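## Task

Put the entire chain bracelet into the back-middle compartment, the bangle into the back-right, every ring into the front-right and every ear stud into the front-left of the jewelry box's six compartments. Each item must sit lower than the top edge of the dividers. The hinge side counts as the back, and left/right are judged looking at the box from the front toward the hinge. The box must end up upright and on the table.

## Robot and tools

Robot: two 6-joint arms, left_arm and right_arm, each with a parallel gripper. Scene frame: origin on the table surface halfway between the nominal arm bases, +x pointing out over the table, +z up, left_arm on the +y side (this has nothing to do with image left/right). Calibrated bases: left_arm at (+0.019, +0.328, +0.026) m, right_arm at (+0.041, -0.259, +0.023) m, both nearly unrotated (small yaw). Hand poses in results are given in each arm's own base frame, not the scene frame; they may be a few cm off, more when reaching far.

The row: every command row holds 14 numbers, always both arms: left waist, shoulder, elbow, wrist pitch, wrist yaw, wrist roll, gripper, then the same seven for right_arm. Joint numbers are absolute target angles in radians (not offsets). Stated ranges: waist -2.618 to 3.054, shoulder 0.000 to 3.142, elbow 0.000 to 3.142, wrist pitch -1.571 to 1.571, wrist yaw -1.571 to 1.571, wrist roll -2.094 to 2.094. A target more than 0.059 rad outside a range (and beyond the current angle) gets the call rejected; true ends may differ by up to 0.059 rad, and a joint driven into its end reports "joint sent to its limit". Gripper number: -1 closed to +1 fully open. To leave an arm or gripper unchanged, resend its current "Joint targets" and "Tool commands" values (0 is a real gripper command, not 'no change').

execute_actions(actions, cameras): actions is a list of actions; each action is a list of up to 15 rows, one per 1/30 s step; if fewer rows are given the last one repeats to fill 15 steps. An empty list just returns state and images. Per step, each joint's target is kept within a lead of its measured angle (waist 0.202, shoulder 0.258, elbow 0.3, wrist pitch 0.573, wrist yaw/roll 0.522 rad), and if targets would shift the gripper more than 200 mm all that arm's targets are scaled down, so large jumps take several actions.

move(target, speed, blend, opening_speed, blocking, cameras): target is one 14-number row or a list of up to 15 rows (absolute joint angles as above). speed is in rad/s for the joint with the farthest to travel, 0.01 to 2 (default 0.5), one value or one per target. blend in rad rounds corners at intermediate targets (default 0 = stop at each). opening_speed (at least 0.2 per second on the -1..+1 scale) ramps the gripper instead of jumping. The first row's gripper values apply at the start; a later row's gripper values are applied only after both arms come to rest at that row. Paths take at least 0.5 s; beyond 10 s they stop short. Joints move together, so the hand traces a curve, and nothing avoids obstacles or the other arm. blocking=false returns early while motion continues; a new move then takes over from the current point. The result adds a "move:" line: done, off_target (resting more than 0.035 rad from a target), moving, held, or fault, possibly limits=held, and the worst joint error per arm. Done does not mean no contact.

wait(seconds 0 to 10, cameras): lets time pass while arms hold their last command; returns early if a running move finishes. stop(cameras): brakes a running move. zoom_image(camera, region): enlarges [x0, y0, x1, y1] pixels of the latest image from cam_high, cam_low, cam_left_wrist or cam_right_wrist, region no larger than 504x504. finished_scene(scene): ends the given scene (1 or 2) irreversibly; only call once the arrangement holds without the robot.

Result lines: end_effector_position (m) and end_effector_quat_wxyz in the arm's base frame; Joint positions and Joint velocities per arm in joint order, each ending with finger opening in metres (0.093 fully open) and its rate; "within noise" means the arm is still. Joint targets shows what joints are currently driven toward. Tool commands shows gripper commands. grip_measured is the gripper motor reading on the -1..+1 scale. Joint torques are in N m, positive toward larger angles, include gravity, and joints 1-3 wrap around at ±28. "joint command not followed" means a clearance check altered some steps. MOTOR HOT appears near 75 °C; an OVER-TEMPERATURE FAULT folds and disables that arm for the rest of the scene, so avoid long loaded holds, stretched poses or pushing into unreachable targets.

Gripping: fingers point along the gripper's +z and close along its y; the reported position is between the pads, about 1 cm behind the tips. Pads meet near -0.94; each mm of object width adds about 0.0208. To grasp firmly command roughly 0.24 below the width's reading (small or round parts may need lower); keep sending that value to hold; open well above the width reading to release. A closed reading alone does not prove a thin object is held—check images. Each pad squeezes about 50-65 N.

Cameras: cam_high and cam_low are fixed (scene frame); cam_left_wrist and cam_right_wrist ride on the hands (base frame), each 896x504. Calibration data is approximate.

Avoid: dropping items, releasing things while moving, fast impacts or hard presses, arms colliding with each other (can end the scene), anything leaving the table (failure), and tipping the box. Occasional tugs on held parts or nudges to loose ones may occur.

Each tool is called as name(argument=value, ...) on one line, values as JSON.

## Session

execute_actions(actions=[])

zoom_image(camera="cam_high", region=[340, 130, 640, 400])

zoom_image(camera="cam_low", region=[380, 180, 780, 400])

Scene clock: 0.00 s.
left_arm: end_effector_position=(+0.3953, +0.0198, +0.0931) grip_measured=+1.000 end_effector_quat_wxyz=(+0.604, -0.012, +0.796, +0.041) | right_arm: end_effector_position=(+0.4032, +0.0070, +0.1318) grip_measured=+1.000 end_effector_quat_wxyz=(+0.646, +0.026, +0.762, -0.038)
Joint positions: left_arm=[0.027 1.635 0.345 1.018 -0.054 0.038 0.093] | right_arm=[0.093 1.573 0.375 1.033 0.183 0.006 0.093]
Joint velocities: within noise
Joint torques (N m): no reading
Motor temperatures (°C): left_arm=[26 35 34 35 26 27 27] | right_arm=[29 41 35 28 26 25 27]
Heat: left arm: 35 °C; right arm: 41 °C.
Joint targets: left_arm=[0.027 1.626 0.354 1.029 -0.054 0.038] | right_arm=[0.093 1.569 0.379 1.027 0.183 0.006]
Tool commands: left_gripper/opening=+1.0 right_gripper/opening=+1.0
camera_calibration:
cam_left_wrist: T_world_to_cam=[[0.0734403, -0.996536, -0.0390271, -0.00560917], [-0.62065, -0.0150378, -0.783943, 0.360684], [0.780641, 0.0817952, -0.619604, -0.171715], [0, 0, 0, 1]] pos_world=[0.358319, 0.0138796, 0.176142]
cam_right_wrist: T_world_to_cam=[[-0.0765418, -0.996654, 0.0286685, 0.0333855], [-0.575032, 0.0206358, -0.817871, 0.378773], [0.814543, -0.0790866, -0.574687, -0.175641], [0, 0, 0, 1]] pos_world=[0.363429, 0.0115667, 0.207892]

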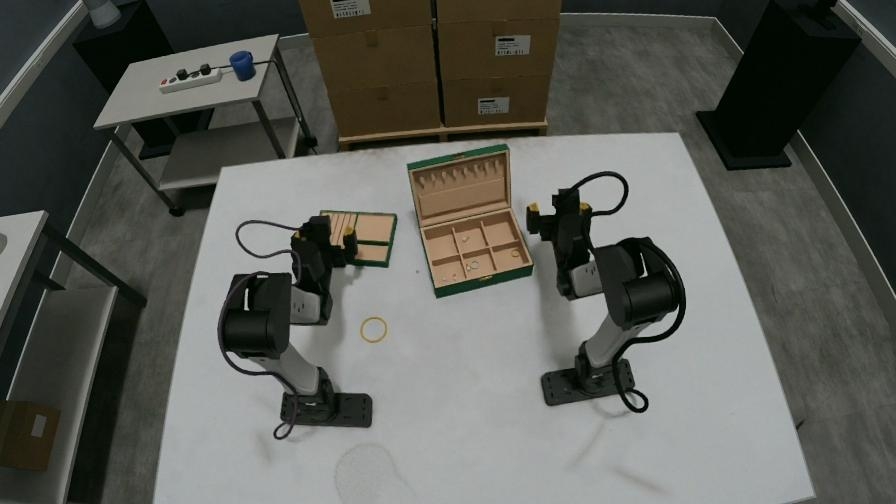

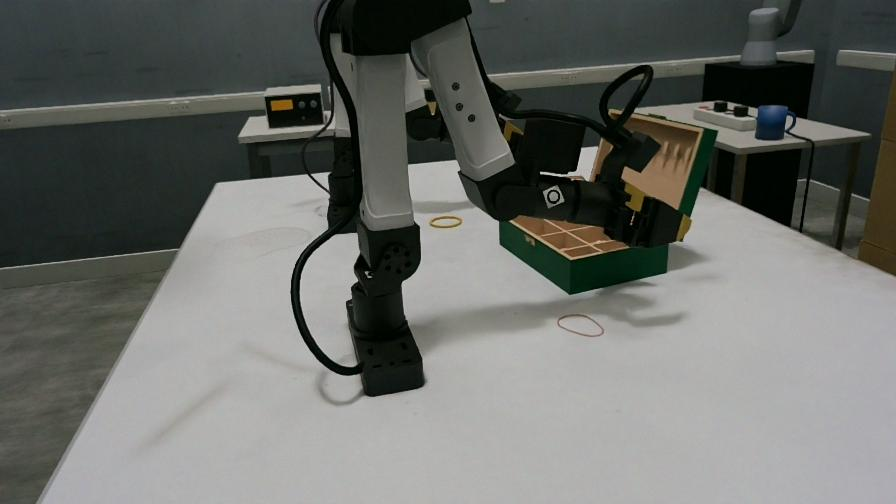

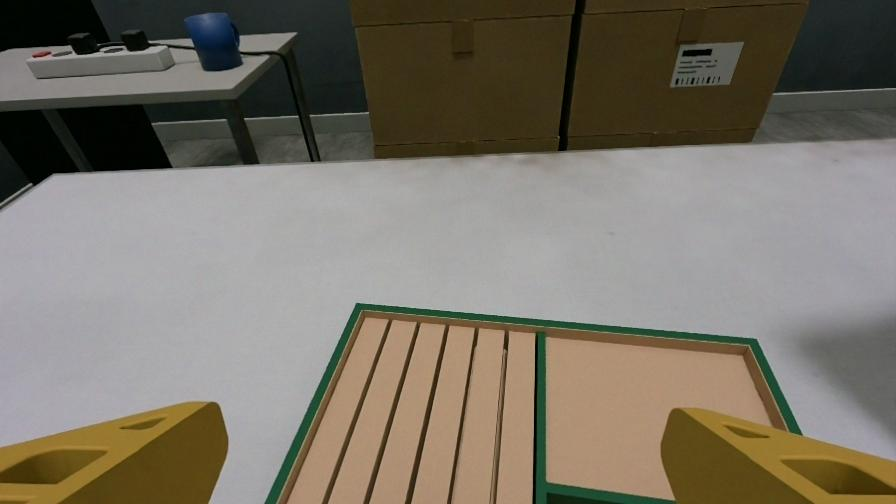

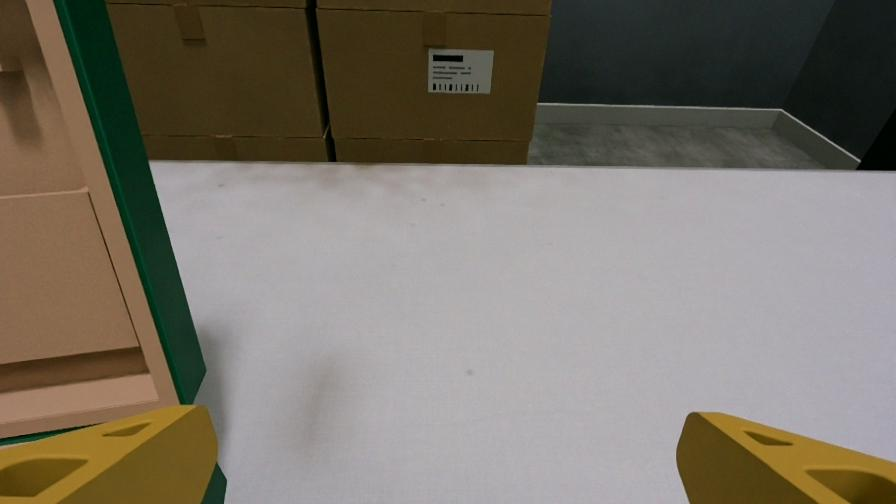

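Scaled by 1.680 from the camera's 896x504 image, which has a finer 1280x720 frame.

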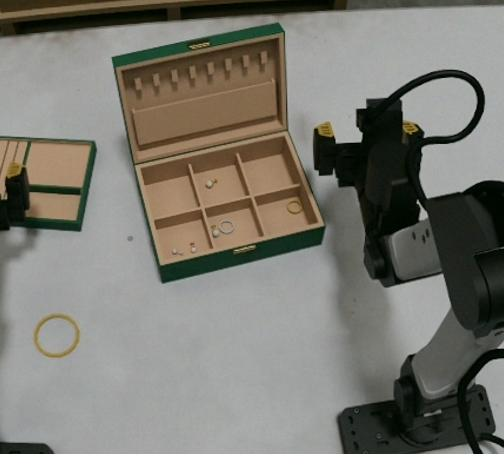

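Scaled by 1.260 from the camera's 896x504 image, which has a finer 1280x720 frame.

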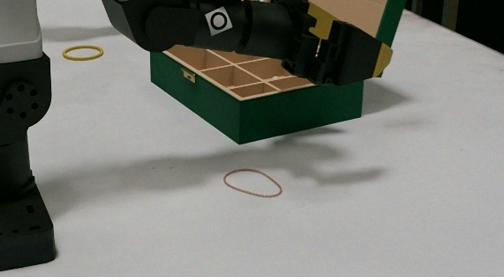

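move(target=[[0.3,1.3,1.3,-0.5,0,0,1,0.05,1.2,1.3,-0.7,0,0,1],[0.9,1.2,1.45,-1.2,0,0,1,0.41,2.12,2.16,-1.545,0,0,0]], speed=[1.0,1.0], blend=[0.1,0])

zoom_image(camera="cam_right_wrist", region=[200, 0, 700, 420])

Scene clock: 34.23 s.
left_arm: end_effector_position=(+0.1789, +0.2252, +0.2668) grip_measured=+1.000 end_effector_quat_wxyz=(+0.255, -0.412, +0.865, +0.129) | right_arm: end_effector_position=(+0.3824, +0.1666, +0.1648) grip_measured=+0.002 end_effector_quat_wxyz=(+0.036, -0.202, +0.979, +0.005)
Joint positions: left_arm=[0.892 1.213 1.419 -1.198 -0.012 0.007 0.093] | right_arm=[0.413 2.112 2.14 -1.525 0.005 0.006 0.045]
Joint velocities: within noise
Joint torques (N m): left_arm=[0.43 -3.86 8.34 1.37 0.18 -0.06] | right_arm=[0.27 -11.4 8.35 0.3 -0.02 -0.01]
Motor temperatures (°C): left_arm=[26 37 36 40 26 27 27] | right_arm=[29 43 37 32 26 25 27]
Heat: left arm: 40 °C; right arm: 43 °C.
Joint targets: left_arm=[0.900 1.200 1.450 -1.200 0.000 0.000] | right_arm=[0.410 2.120 2.160 -1.545 0.000 0.000]
move: done
camera_calibration:
cam_left_wrist: T_world_to_cam=[[0.785895, -0.618309, -0.00795787, 0.000841095], [-0.609254, -0.772056, -0.180939, 0.373174], [0.105733, 0.147048, -0.983462, 0.291128], [0, 0, 0, 1]] pos_world=[0.195915, 0.245822, 0.353842]
cam_right_wrist: T_world_to_cam=[[0.401899, -0.915667, -0.00563893, -0.000916731], [-0.850803, -0.375692, 0.36741, 0.366654], [-0.338544, -0.142864, -0.930042, 0.382962], [0, 0, 0, 1]] pos_world=[0.441968, 0.191621, 0.221453]

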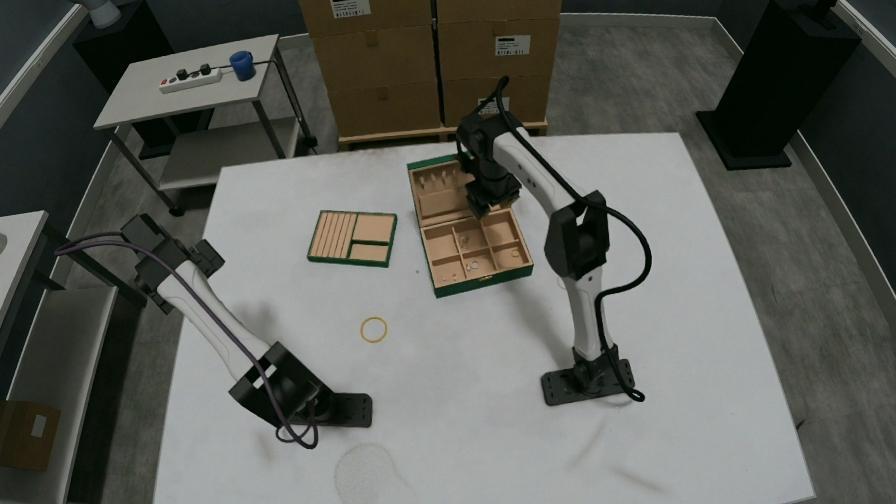

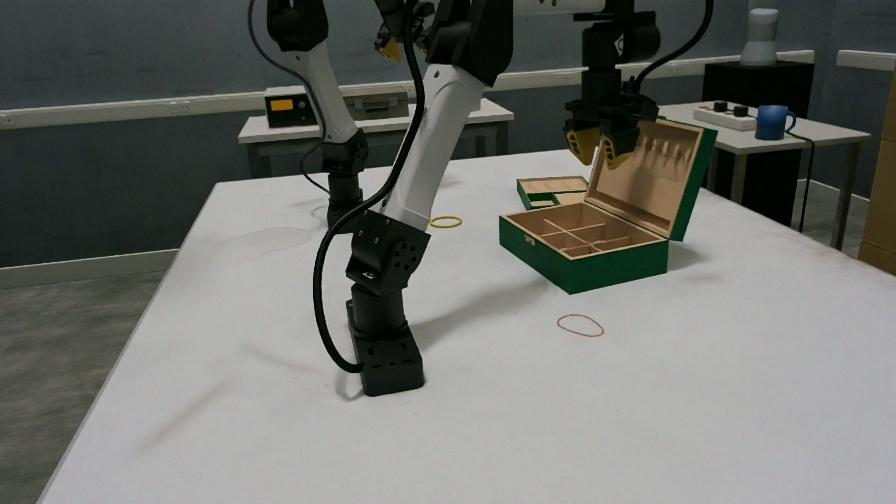

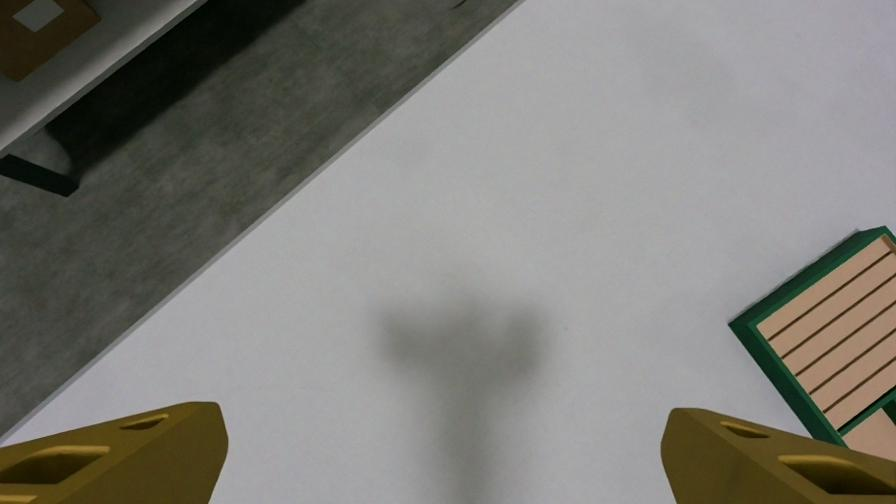

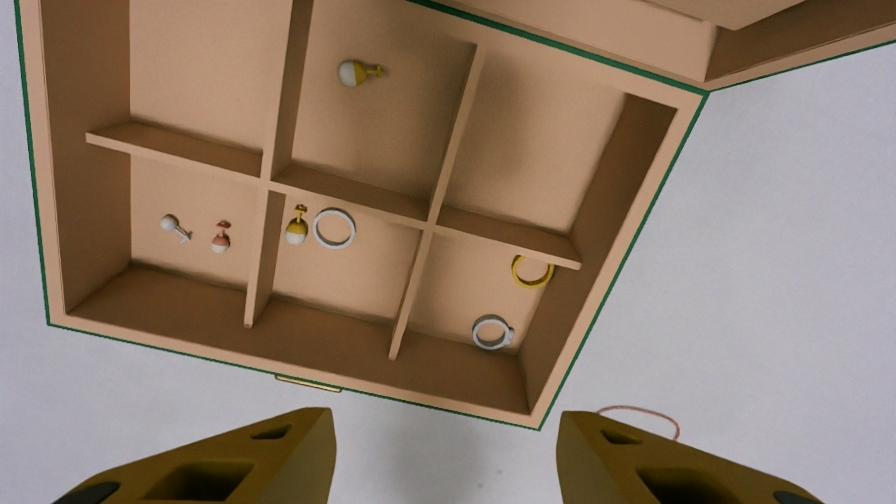

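Scaled by 1.008 from the camera's 896x504 image, which has a finer 1280x720 frame.

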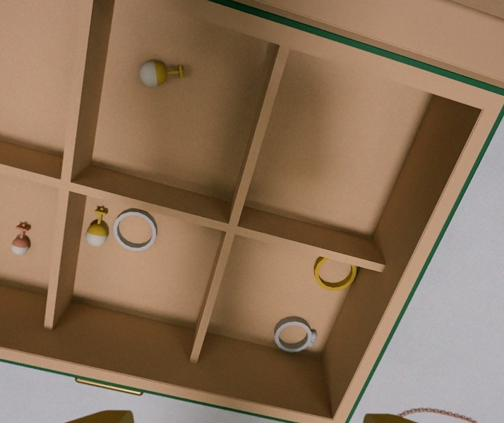

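zoom_image(camera="cam_low", region=[550, 80, 670, 180])

zoom_image(camera="cam_low", region=[490, 120, 720, 300])

zoom_image(camera="cam_left_wrist", region=[600, 350, 896, 504])

Scaled by 4.200 from the camera's 896x504 image, which has a finer 1280x720 frame.

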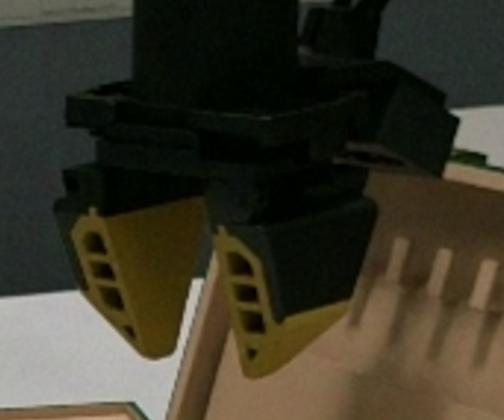

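Scaled by 2.191 from the camera's 896x504 image, which has a finer 1280x720 frame.

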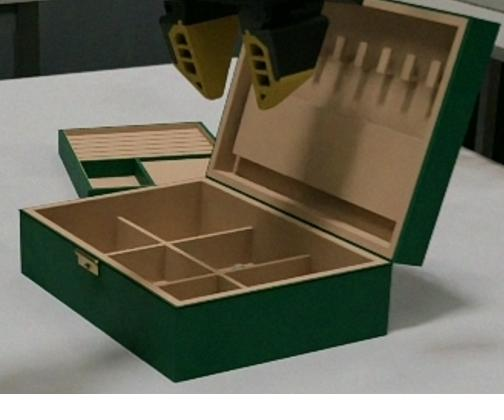

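Scaled by 1.703 from the camera's 896x504 image, which has a finer 1280x720 frame.

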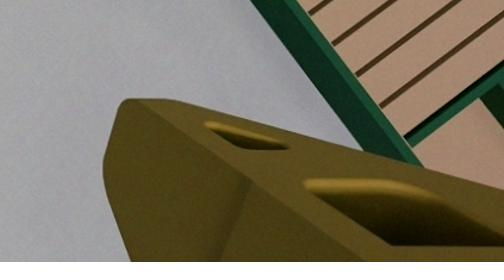

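move(target=[[0.9,1.2,1.45,-1.2,0,0,1,0.1,1.6,1.7,-1.4,0,0,-1],[0.9,1.2,1.45,-1.2,0,0,1,-0.9,1.79,1.56,-1.33,0,0.95,-1]], speed=1.0, blend=[0.1,0], cameras=["cam_low"])

execute_actions(actions=[], cameras=["cam_low"])

Scene clock: 207.83 s.
left_arm: end_effector_position=(+0.1786, +0.2249, +0.2665) grip_measured=+1.000 end_effector_quat_wxyz=(+0.254, -0.412, +0.865, +0.129) | right_arm: end_effector_position=(+0.2037, -0.2591, +0.1374) grip_measured=-0.973 end_effector_quat_wxyz=(+0.007, +0.796, +0.605, -0.001)
Joint positions: left_arm=[0.892 1.213 1.419 -1.2 -0.012 0.007 0.093] | right_arm=[-0.904 1.777 1.568 -1.348 0.002 0.937 0]
Joint velocities: within noise
Joint torques (N m): left_arm=[0.42 -3.86 8.32 1.38 0.17 -0.05] | right_arm=[0.8 -7.82 5.72 0.54 0.06 0.16]
Motor temperatures (°C): left_arm=[26 35 40 39 26 27 27] | right_arm=[29 55 43 29 26 25 27]
Heat: left arm: 40 °C; right arm: 55 °C.
Joint targets: left_arm=[0.900 1.200 1.450 -1.200 0.000 0.000] | right_arm=[-0.900 1.790 1.560 -1.330 0.000 0.950]
move: done
Images, in order (width x height): cam_low 896x504.

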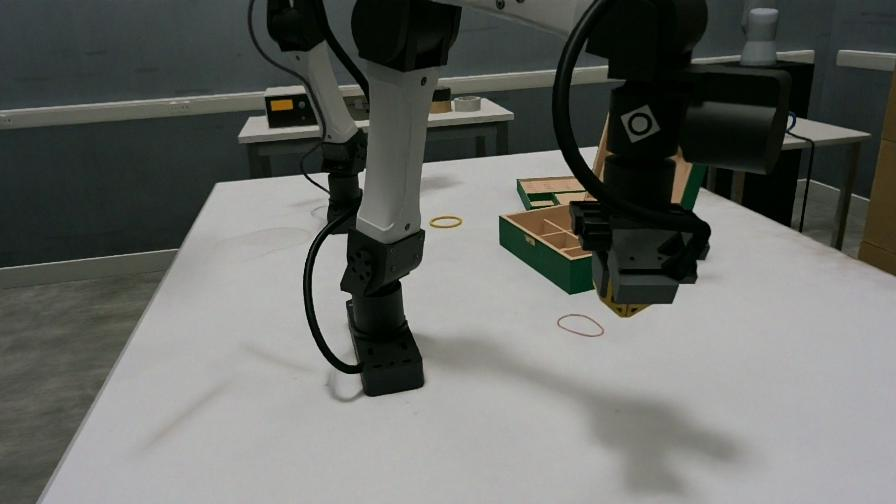

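Scene clock: 207.83 s.
left_arm: end_effector_position=(+0.1786, +0.2249, +0.2665) grip_measured=+1.000 end_effector_quat_wxyz=(+0.254, -0.412, +0.865, +0.129) | right_arm: end_effector_position=(+0.2037, -0.2591, +0.1374) grip_measured=-0.973 end_effector_quat_wxyz=(+0.007, +0.796, +0.605, -0.001)
Joint positions: left_arm=[0.892 1.213 1.419 -1.2 -0.012 0.007 0.093] | right_arm=[-0.904 1.777 1.568 -1.348 0.002 0.937 0]
Joint velocities: within noise
Joint torques (N m): left_arm=[0.42 -3.86 8.32 1.38 0.17 -0.05] | right_arm=[0.8 -7.82 5.72 0.54 0.06 0.16]
Motor temperatures (°C): left_arm=[26 35 40 39 26 27 27] | right_arm=[29 55 43 29 26 25 27]
Heat: left arm: 40 °C; right arm: 55 °C.
Joint targets: left_arm=[0.900 1.200 1.450 -1.200 0.000 0.000] | right_arm=[-0.900 1.790 1.560 -1.330 0.000 0.950]
Tool commands: left_gripper/opening=+1.0 right_gripper/opening=-1.0
Images, in order (width x height): cam_low 896x504.

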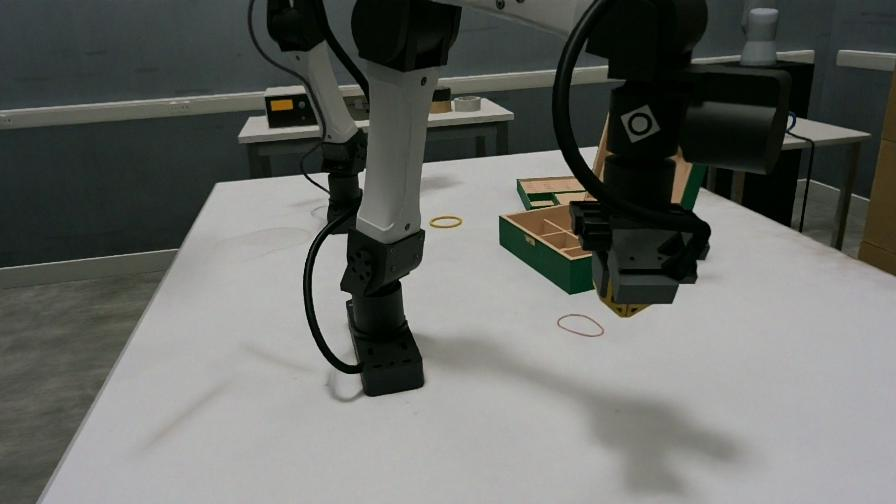

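move(target=[0.9,1.2,1.45,-1.2,0,0,1,-0.9,1.79,1.56,-1.33,0,-0.62,-1], speed=1.5, cameras=["cam_low"])

zoom_image(camera="cam_low", region=[560, 190, 720, 330])

move(target=[0.9,1.2,1.45,-1.2,0,0,1,-0.8,1.79,1.56,-1.33,0,-2.05,-1], speed=1.5, cameras=["cam_low"])

zoom_image(camera="cam_low", region=[560, 190, 720, 330])

Scene clock: 217.10 s.
left_arm: end_effector_position=(+0.1786, +0.2249, +0.2665) grip_measured=+1.000 end_effector_quat_wxyz=(+0.254, -0.412, +0.865, +0.129) | right_arm: end_effector_position=(+0.2041, -0.2596, +0.1374) grip_measured=-0.973 end_effector_quat_wxyz=(+0.005, +0.148, +0.989, -0.006)
Joint positions: left_arm=[0.892 1.213 1.419 -1.2 -0.012 0.007 0.093] | right_arm=[-0.904 1.777 1.568 -1.346 0.002 -0.607 0]
Joint velocities: within noise
Joint torques (N m): left_arm=[0.43 -3.88 8.32 1.38 0.17 -0.05] | right_arm=[0.8 -7.84 5.75 0.54 -0.03 -0.13]
Motor temperatures (°C): left_arm=[26 35 40 39 26 27 27] | right_arm=[29 54 43 29 26 25 27]
Heat: left arm: 40 °C; right arm: 54 °C.
Joint targets: left_arm=[0.900 1.200 1.450 -1.200 0.000 0.000] | right_arm=[-0.900 1.790 1.560 -1.330 0.000 -0.620]
move: done
Images, in order (width x height): cam_low 896x504.

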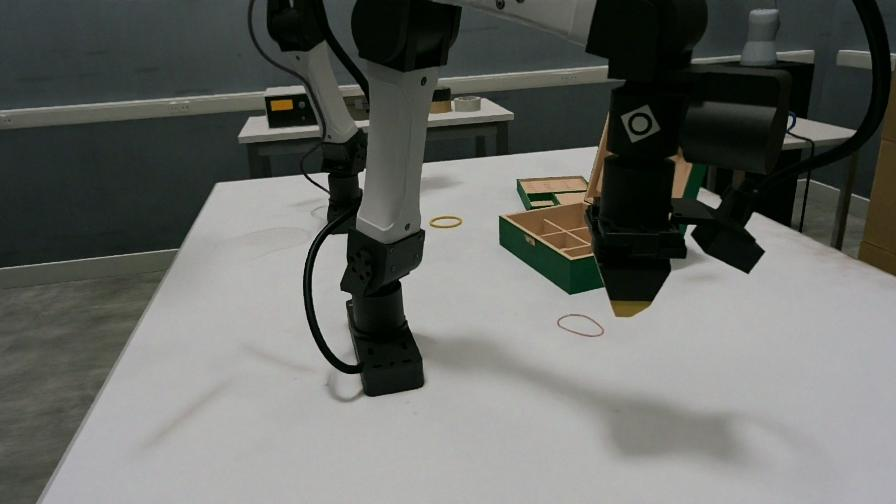

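Scaled by 3.150 from the camera's 896x504 image, which has a finer 1280x720 frame.

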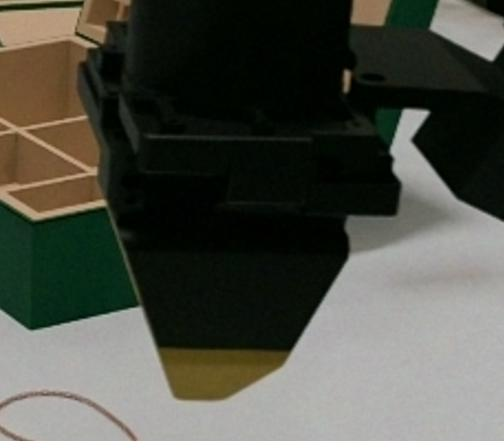

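Scene clock: 219.13 s.
left_arm: end_effector_position=(+0.1786, +0.2249, +0.2665) grip_measured=+1.000 end_effector_quat_wxyz=(+0.254, -0.412, +0.865, +0.129) | right_arm: end_effector_position=(+0.2287, -0.2384, +0.1374) grip_measured=-0.973 end_effector_quat_wxyz=(+0.000, -0.578, +0.816, -0.009)
Joint positions: left_arm=[0.892 1.213 1.419 -1.2 -0.012 0.007 0.093] | right_arm=[-0.805 1.777 1.568 -1.345 0.002 -2.037 0]
Joint velocities: within noise
Joint torques (N m): left_arm=[0.43 -3.86 8.32 1.38 0.18 -0.05] | right_arm=[0.94 -7.75 5.65 0.44 -0.05 -0.1]
Motor temperatures (°C): left_arm=[26 35 40 39 26 27 27] | right_arm=[29 54 42 29 26 25 27]
Heat: left arm: 40 °C; right arm: 54 °C.
Joint targets: left_arm=[0.900 1.200 1.450 -1.200 0.000 0.000] | right_arm=[-0.800 1.790 1.560 -1.330 0.000 -2.050]
move: done
Images, in order (width x height): cam_low 896x504.

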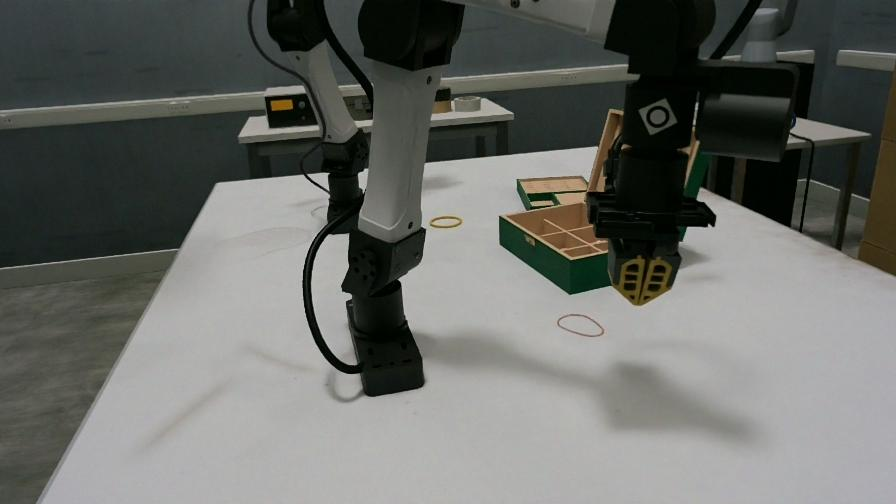

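Scaled by 3.150 from the camera's 896x504 image, which has a finer 1280x720 frame.

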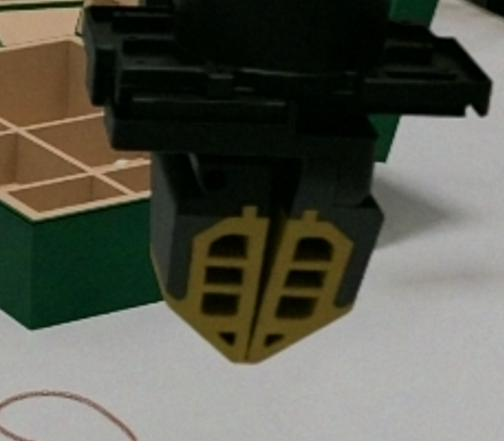

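move(target=[[0.9,1.2,1.45,-1.2,0,0,1,0.2,1.6,1.7,-1.45,0,0,-1],[0.9,1.2,1.45,-1.2,0,0,1,0.59,1.865,1.32,-0.745,0.113,0.405,-0.6]], speed=1.0, blend=[0.1,0], cameras=["cam_right_wrist","cam_high"])

zoom_image(camera="cam_high", region=[400, 140, 560, 310])

Scene clock: 357.17 s.
left_arm: end_effector_position=(+0.1786, +0.2249, +0.2665) grip_measured=+1.000 end_effector_quat_wxyz=(+0.254, -0.412, +0.865, +0.129) | right_arm: end_effector_position=(+0.3440, +0.2097, +0.0623) grip_measured=-0.602 end_effector_quat_wxyz=(+0.147, -0.091, +0.985, +0.020)
Joint positions: left_arm=[0.892 1.213 1.419 -1.2 -0.012 0.007 0.093] | right_arm=[0.591 1.857 1.326 -0.762 0.105 0.393 0.016]
Joint velocities: within noise
Joint torques (N m): left_arm=[0.43 -3.86 8.32 1.38 0.17 -0.06] | right_arm=[0.36 -9.32 6.23 1.12 0.19 0.17]
Motor temperatures (°C): left_arm=[26 35 41 40 26 27 27] | right_arm=[29 51 40 28 26 25 27]
Heat: left arm: 41 °C; right arm: 51 °C.
Joint targets: left_arm=[0.900 1.200 1.450 -1.200 0.000 0.000] | right_arm=[0.590 1.865 1.320 -0.745 0.113 0.405]
move: done
camera_calibration:
cam_right_wrist: T_world_to_cam=[[0.193459, -0.980903, -0.0200792, 0.139679], [-0.969071, -0.194241, 0.152221, 0.403862], [-0.153214, -0.00999034, -0.988142, 0.19278], [0, 0, 0, 1]] pos_world=[0.393885, 0.217384, 0.131823]
Images, in order (width x height): cam_high 896x504, cam_right_wrist 896x504.

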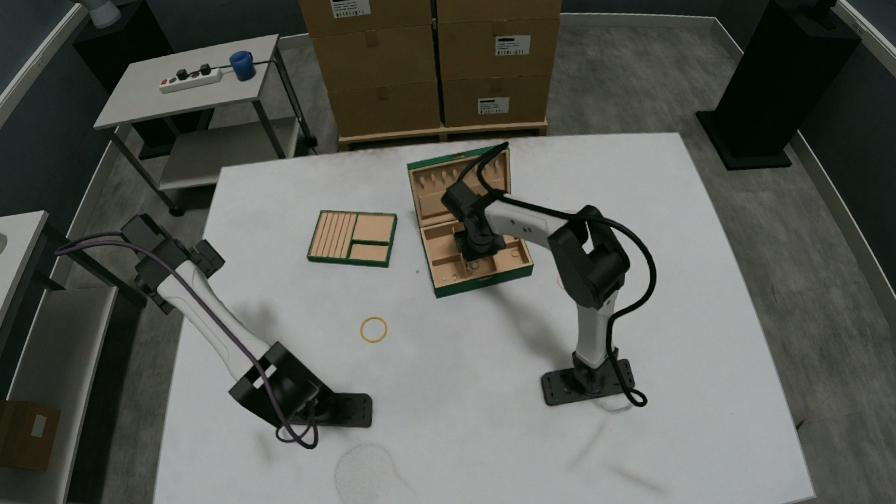

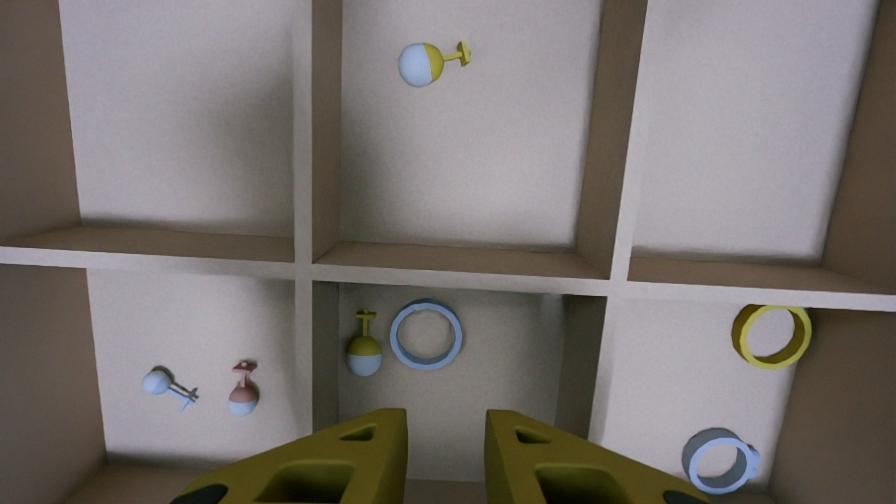

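Scaled by 2.965 from the camera's 896x504 image, which has a finer 1280x720 frame.

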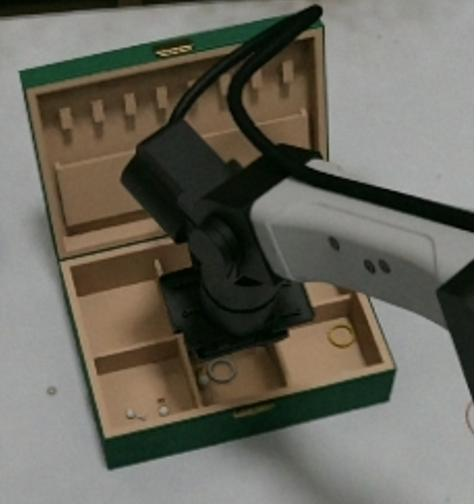

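execute_actions(actions=[], cameras=["cam_right_wrist","cam_high"])

Scene clock: 410.70 s.
left_arm: end_effector_position=(+0.1786, +0.2249, +0.2665) grip_measured=+1.000 end_effector_quat_wxyz=(+0.254, -0.412, +0.865, +0.129) | right_arm: end_effector_position=(+0.3442, +0.2098, +0.0624) grip_measured=-0.602 end_effector_quat_wxyz=(+0.147, -0.090, +0.985, +0.020)
Joint positions: left_arm=[0.892 1.213 1.419 -1.2 -0.012 0.007 0.093] | right_arm=[0.591 1.857 1.326 -0.76 0.105 0.393 0.016]
Joint velocities: within noise
Joint torques (N m): left_arm=[0.43 -3.86 8.32 1.38 0.18 -0.05] | right_arm=[0.36 -9.32 6.24 1.11 0.2 0.17]
Motor temperatures (°C): left_arm=[26 35 42 40 26 27 27] | right_arm=[29 55 41 29 26 25 27]
Heat: left arm: 42 °C; right arm: 55 °C.
Joint targets: left_arm=[0.900 1.200 1.450 -1.200 0.000 0.000] | right_arm=[0.590 1.865 1.320 -0.745 0.113 0.405]
Tool commands: left_gripper/opening=+1.0 right_gripper/opening=-0.6
camera_calibration:
cam_right_wrist: T_world_to_cam=[[0.19312, -0.980958, -0.020633, 0.139946], [-0.969282, -0.194001, 0.151179, 0.40418], [-0.152304, -0.00919653, -0.988291, 0.19242], [0, 0, 0, 1]] pos_world=[0.394044, 0.217462, 0.131951]
Images, in order (width x height): cam_high 896x504, cam_right_wrist 896x504.

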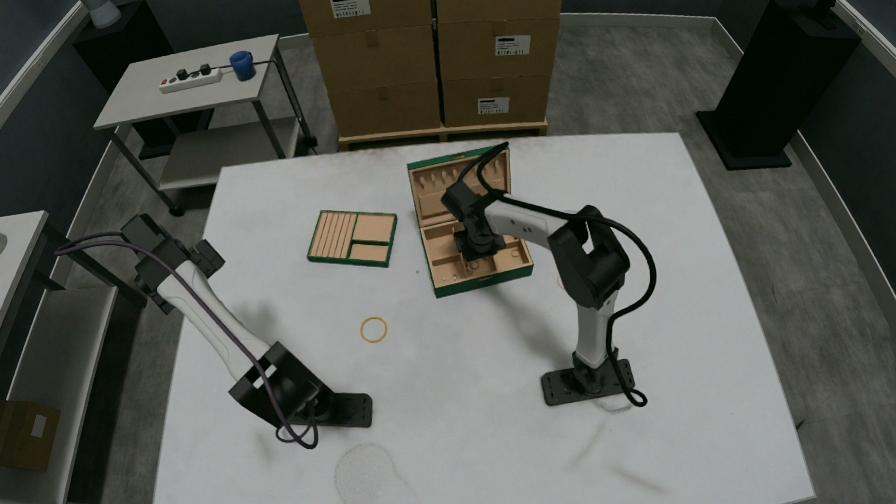

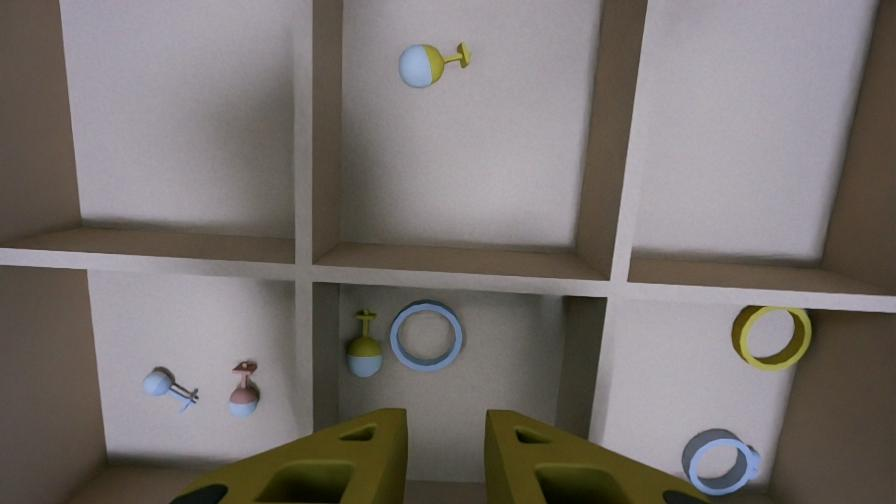

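move(target=[0.9,1.2,1.45,-1.2,0,0,1,0.595,1.919,1.218,-0.614,0.1225,0.416,-0.75], cameras=["cam_right_wrist"], speed=0.3, opening_speed=0.6)

Scene clock: 442.47 s.
left_arm: end_effector_position=(+0.1786, +0.2249, +0.2665) grip_measured=+1.000 end_effector_quat_wxyz=(+0.254, -0.412, +0.865, +0.129) | right_arm: end_effector_position=(+0.3400, +0.2052, +0.0221) grip_measured=-0.748 end_effector_quat_wxyz=(+0.140, -0.085, +0.986, +0.012)
Joint positions: left_arm=[0.892 1.213 1.419 -1.2 -0.012 0.007 0.093] | right_arm=[0.591 1.906 1.225 -0.631 0.114 0.404 0.009]
Joint velocities: within noise
Joint torques (N m): left_arm=[0.43 -3.88 8.32 1.38 0.17 -0.05] | right_arm=[0.79 -8.91 5.72 1.08 0.22 0.17]
Motor temperatures (°C): left_arm=[26 35 42 40 26 27 27] | right_arm=[29 55 41 30 26 25 27]
Heat: left arm: 42 °C; right arm: 55 °C.
Joint targets: left_arm=[0.900 1.200 1.450 -1.200 0.000 0.000] | right_arm=[0.595 1.919 1.218 -0.614 0.122 0.416]
move: done
camera_calibration:
cam_right_wrist: T_world_to_cam=[[0.180855, -0.983482, -0.00738055, 0.139765], [-0.969553, -0.179543, 0.166529, 0.40213], [-0.165103, -0.0229618, -0.986009, 0.159052], [0, 0, 0, 1]] pos_world=[0.390869, 0.213308, 0.0908922]
Images, in order (width x height): cam_right_wrist 896x504.

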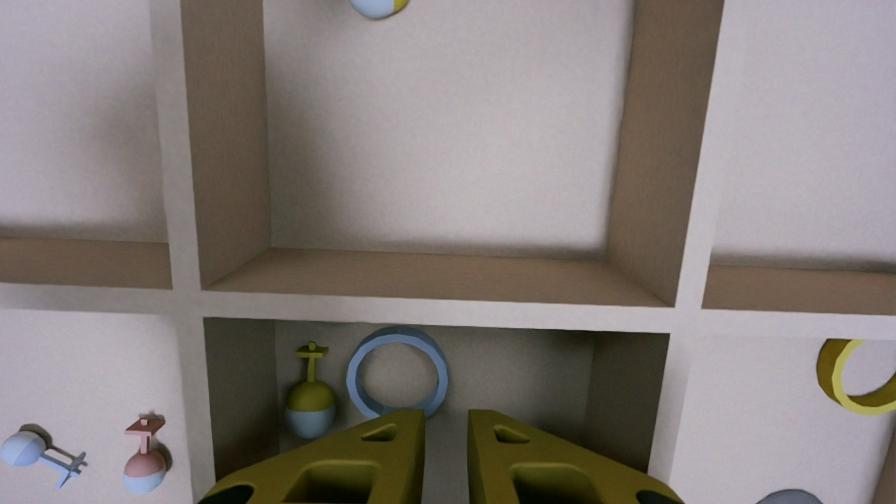

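move(target=[[0.9,1.2,1.45,-1.2,0,0,1,0.598,1.955,1.183,-0.544,0.1225,0.416,-0.75],[0.9,1.2,1.45,-1.2,0,0,1,0.598,1.955,1.183,-0.544,0.1225,0.416,-1]], cameras=["cam_right_wrist"], speed=[0.2,0.2], opening_speed=0.4)

zoom_image(camera="cam_right_wrist", region=[250, 280, 650, 504])

Scene clock: 459.43 s.
left_arm: end_effector_position=(+0.1786, +0.2249, +0.2665) grip_measured=+1.000 end_effector_quat_wxyz=(+0.254, -0.412, +0.865, +0.129) | right_arm: end_effector_position=(+0.3398, +0.2089, +0.0119) grip_measured=-0.973 end_effector_quat_wxyz=(+0.143, -0.089, +0.986, +0.015)
Joint positions: left_arm=[0.892 1.213 1.419 -1.2 -0.012 0.007 0.093] | right_arm=[0.599 1.923 1.203 -0.584 0.113 0.404 0]
Joint velocities: within noise
Joint torques (N m): left_arm=[0.43 -3.88 8.32 1.38 0.17 -0.05] | right_arm=[0.4 -7.25 4.45 1.35 0.22 0.17]
Motor temperatures (°C): left_arm=[26 35 42 40 26 27 27] | right_arm=[29 53 41 30 26 25 27]
Heat: left arm: 42 °C; right arm: 53 °C.
Joint targets: left_arm=[0.900 1.200 1.450 -1.200 0.000 0.000] | right_arm=[0.598 1.955 1.183 -0.544 0.122 0.416]
move: off_target (right_arm); target 2's new numbers were sent with right_arm's wrist pitch 0.048 rad from that target; right_arm: the wrist pitch is farthest, 0.040 rad from its target
camera_calibration:
cam_right_wrist: T_world_to_cam=[[0.18798, -0.982104, -0.0116474, 0.140746], [-0.969157, -0.1874, 0.160051, 0.405852], [-0.15937, -0.0187982, -0.98704, 0.146246], [0, 0, 0, 1]] pos_world=[0.390184, 0.217033, 0.0810333]
Images, in order (width x height): cam_right_wrist 896x504.

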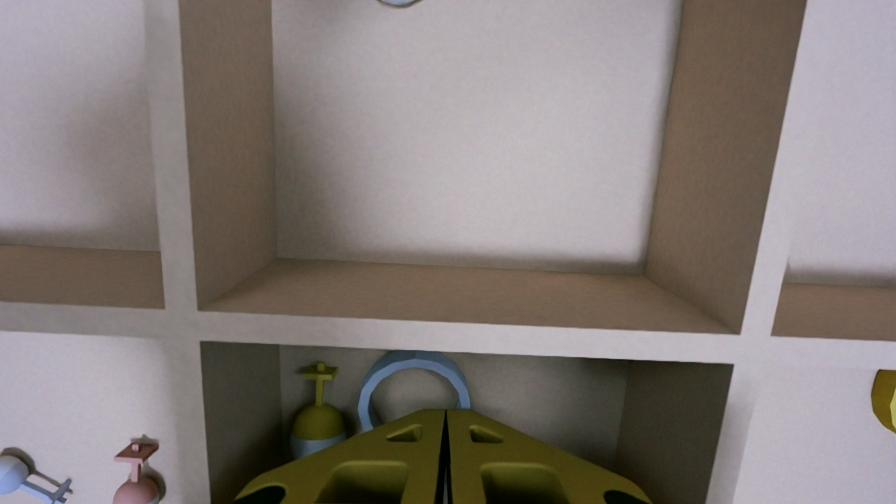

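Scaled by 1.260 from the camera's 896x504 image, which has a finer 1280x720 frame.

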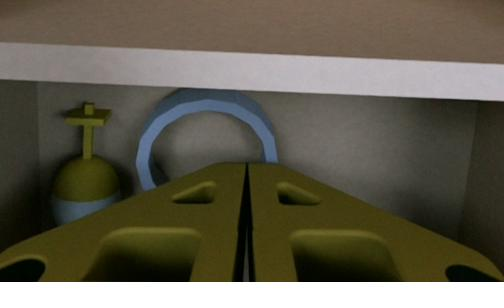

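move(target=[[0.9,1.2,1.45,-1.2,0,0,1,0.595,1.919,1.218,-0.614,0.1225,0.416,-1],[0.9,1.2,1.45,-1.2,0,0,1,0.585,1.919,1.218,-0.614,0.1225,0.416,-0.75]], cameras=["cam_right_wrist"], speed=[0.3,0.2], opening_speed=0.6)

Scene clock: 476.40 s.
left_arm: end_effector_position=(+0.1786, +0.2249, +0.2665) grip_measured=+1.000 end_effector_quat_wxyz=(+0.254, -0.412, +0.865, +0.129) | right_arm: end_effector_position=(+0.3393, +0.2031, +0.0115) grip_measured=-0.753 end_effector_quat_wxyz=(+0.138, -0.085, +0.987, +0.007)
Joint positions: left_arm=[0.892 1.213 1.419 -1.2 -0.012 0.007 0.093] | right_arm=[0.591 1.923 1.205 -0.602 0.121 0.404 0.009]
Joint velocities: within noise
Joint torques (N m): left_arm=[0.44 -3.86 8.32 1.38 0.17 -0.05] | right_arm=[0.02 -10.63 7.5 0.77 0.15 0.16]
Motor temperatures (°C): left_arm=[26 35 42 40 26 27 27] | right_arm=[29 53 40 30 26 25 27]
Heat: left arm: 42 °C; right arm: 53 °C.
Joint targets: left_arm=[0.900 1.200 1.450 -1.200 0.000 0.000] | right_arm=[0.585 1.919 1.218 -0.614 0.123 0.416]
move: done
camera_calibration:
cam_right_wrist: T_world_to_cam=[[0.177766, -0.984072, 0.00151294, 0.138775], [-0.969515, -0.174872, 0.171643, 0.401799], [-0.168644, -0.031979, -0.985158, 0.151537], [0, 0, 0, 1]] pos_world=[0.390437, 0.211675, 0.0801124]
Images, in order (width x height): cam_right_wrist 896x504.

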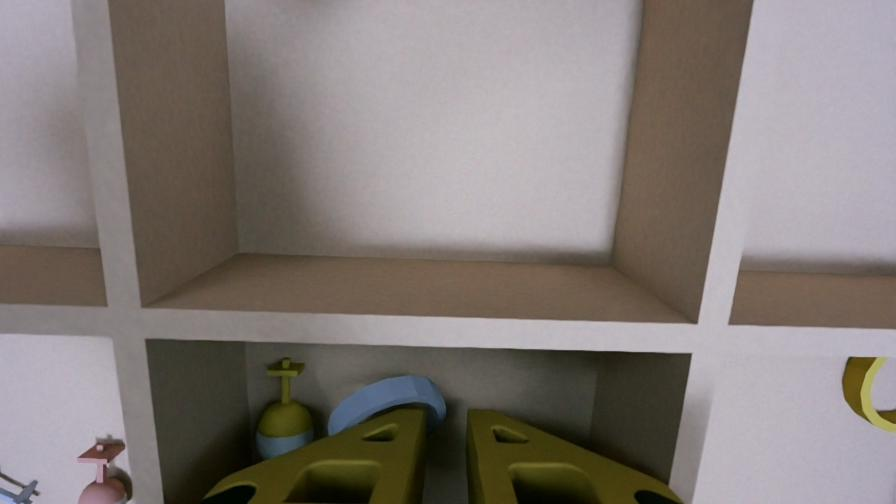

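move(target=[0.9,1.2,1.45,-1.2,0,0,1,0.588,1.85,1.25,-0.68,0.1225,0.416,-0.75], cameras=["cam_right_wrist"], speed=0.3)

Scene clock: 484.07 s.
left_arm: end_effector_position=(+0.1786, +0.2249, +0.2665) grip_measured=+1.000 end_effector_quat_wxyz=(+0.254, -0.412, +0.865, +0.129) | right_arm: end_effector_position=(+0.3401, +0.2036, +0.0349) grip_measured=-0.752 end_effector_quat_wxyz=(+0.147, -0.084, +0.985, +0.012)
Joint positions: left_arm=[0.892 1.213 1.419 -1.2 -0.012 0.007 0.093] | right_arm=[0.591 1.874 1.233 -0.659 0.121 0.405 0.009]
Joint velocities: within noise
Joint torques (N m): left_arm=[0.43 -3.86 8.32 1.38 0.18 -0.05] | right_arm=[0.29 -12.25 8.13 0.76 0.15 0.17]
Motor temperatures (°C): left_arm=[26 35 42 40 26 27 27] | right_arm=[29 54 40 30 26 25 27]
Heat: left arm: 42 °C; right arm: 54 °C.
Joint targets: left_arm=[0.900 1.200 1.450 -1.200 0.000 0.000] | right_arm=[0.588 1.850 1.250 -0.680 0.123 0.416]
move: done
camera_calibration:
cam_right_wrist: T_world_to_cam=[[0.177456, -0.984103, -0.00714857, 0.139525], [-0.972451, -0.176461, 0.152319, 0.400632], [-0.151159, -0.0200783, -0.988305, 0.166387], [0, 0, 0, 1]] pos_world=[0.389986, 0.211344, 0.104414]
Images, in order (width x height): cam_right_wrist 896x504.

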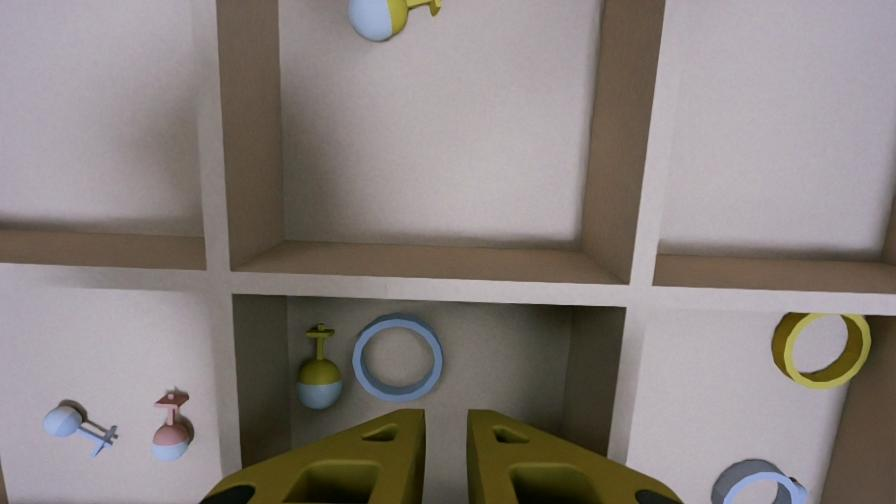

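move(target=[0.9,1.2,1.45,-1.2,0,0,1,0.601,1.905,1.230,-0.637,0.1225,0.416,-0.75], cameras=["cam_right_wrist"], speed=0.3)

Scene clock: 496.10 s.
left_arm: end_effector_position=(+0.1786, +0.2249, +0.2665) grip_measured=+1.000 end_effector_quat_wxyz=(+0.254, -0.412, +0.865, +0.129) | right_arm: end_effector_position=(+0.3388, +0.2051, +0.0296) grip_measured=-0.752 end_effector_quat_wxyz=(+0.143, -0.086, +0.986, +0.010)
Joint positions: left_arm=[0.892 1.213 1.419 -1.2 -0.012 0.007 0.093] | right_arm=[0.595 1.888 1.233 -0.655 0.121 0.405 0.009]
Joint velocities: within noise
Joint torques (N m): left_arm=[0.43 -3.88 8.32 1.38 0.17 -0.06] | right_arm=[0.96 -8.5 6.16 1.09 0.15 0.17]
Motor temperatures (°C): left_arm=[26 35 42 40 26 27 27] | right_arm=[29 58 40 30 26 25 27]
Heat: left arm: 42 °C; right arm: 58 °C.
Joint targets: left_arm=[0.900 1.200 1.450 -1.200 0.000 0.000] | right_arm=[0.601 1.905 1.230 -0.637 0.123 0.416]
move: done
camera_calibration:
cam_right_wrist: T_world_to_cam=[[0.182289, -0.983241, -0.00287017, 0.139266], [-0.970174, -0.18034, 0.161988, 0.400211], [-0.159791, -0.0267442, -0.986789, 0.165331], [0, 0, 0, 1]] pos_world=[0.389306, 0.213528, 0.0987175]
Images, in order (width x height): cam_right_wrist 896x504.

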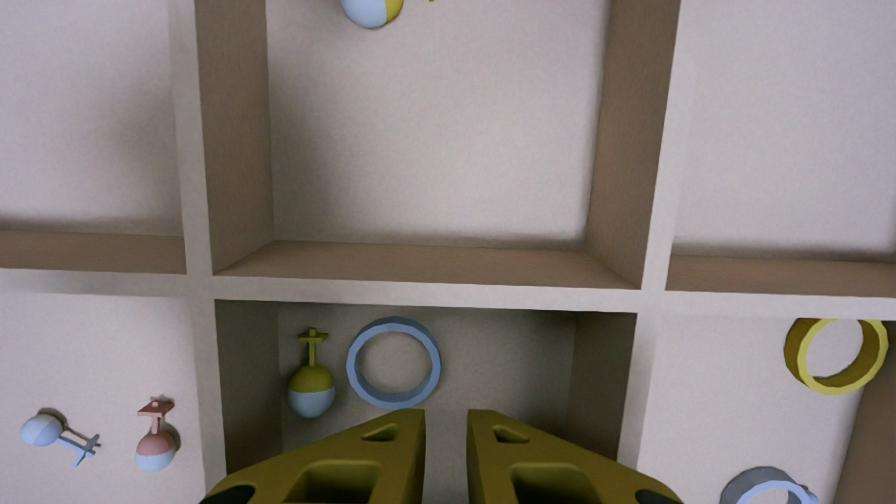

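move(target=[[0.9,1.2,1.45,-1.2,0,0,1,0.605,1.930,1.203,-0.590,0.1225,0.416,-0.75],[0.9,1.2,1.45,-1.2,0,0,1,0.605,1.956,1.177,-0.537,0.1225,0.416,-0.75]], cameras=["cam_right_wrist"], speed=[0.2,0.2], blend=[0.02,0])

zoom_image(camera="cam_right_wrist", region=[250, 280, 650, 504])

Scene clock: 514.07 s.
left_arm: end_effector_position=(+0.1786, +0.2249, +0.2665) grip_measured=+1.000 end_effector_quat_wxyz=(+0.254, -0.412, +0.865, +0.129) | right_arm: end_effector_position=(+0.3375, +0.2051, +0.0109) grip_measured=-0.752 end_effector_quat_wxyz=(+0.140, -0.088, +0.986, +0.006)
Joint positions: left_arm=[0.892 1.213 1.419 -1.2 -0.012 0.007 0.093] | right_arm=[0.599 1.922 1.2 -0.596 0.124 0.405 0.009]
Joint velocities: within noise
Joint torques (N m): left_arm=[0.43 -3.86 8.34 1.38 0.18 -0.05] | right_arm=[0.99 -6.97 4.08 1.48 0.09 0.17]
Motor temperatures (°C): left_arm=[26 35 43 40 26 27 27] | right_arm=[29 54 40 30 26 25 27]
Heat: left arm: 43 °C; right arm: 54 °C.
Joint targets: left_arm=[0.900 1.200 1.450 -1.200 0.000 0.000] | right_arm=[0.605 1.956 1.177 -0.537 0.122 0.416]
move: off_target (right_arm); right_arm: the wrist pitch is farthest, 0.059 rad from its target
camera_calibration:
cam_right_wrist: T_world_to_cam=[[0.184811, -0.982767, 0.00384317, 0.138467], [-0.968767, -0.181517, 0.168946, 0.401638], [-0.165337, -0.0349462, -0.985618, 0.150162], [0, 0, 0, 1]] pos_world=[0.388331, 0.214232, 0.079615]
Images, in order (width x height): cam_right_wrist 896x504.

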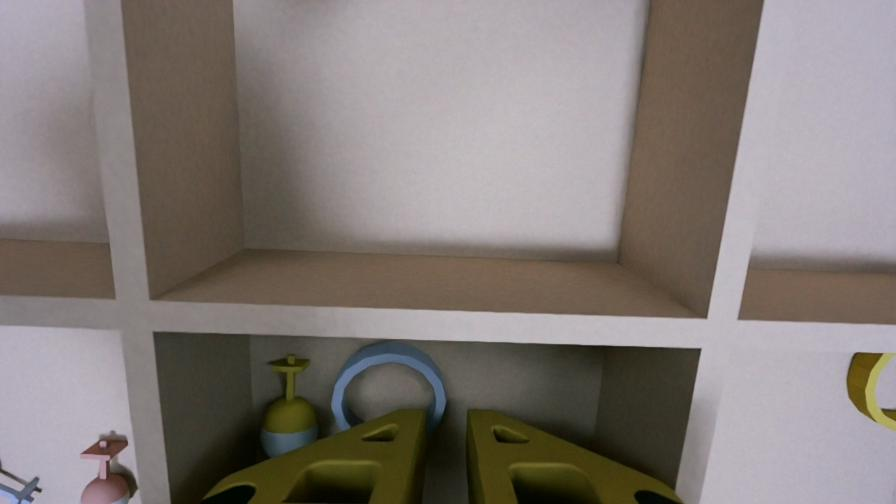

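Scaled by 1.260 from the camera's 896x504 image, which has a finer 1280x720 frame.

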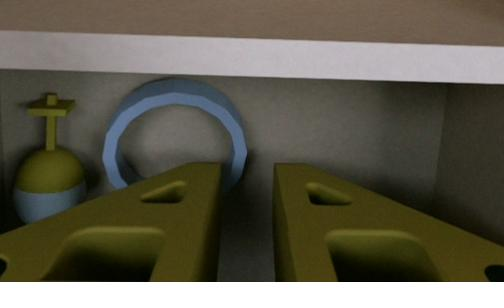

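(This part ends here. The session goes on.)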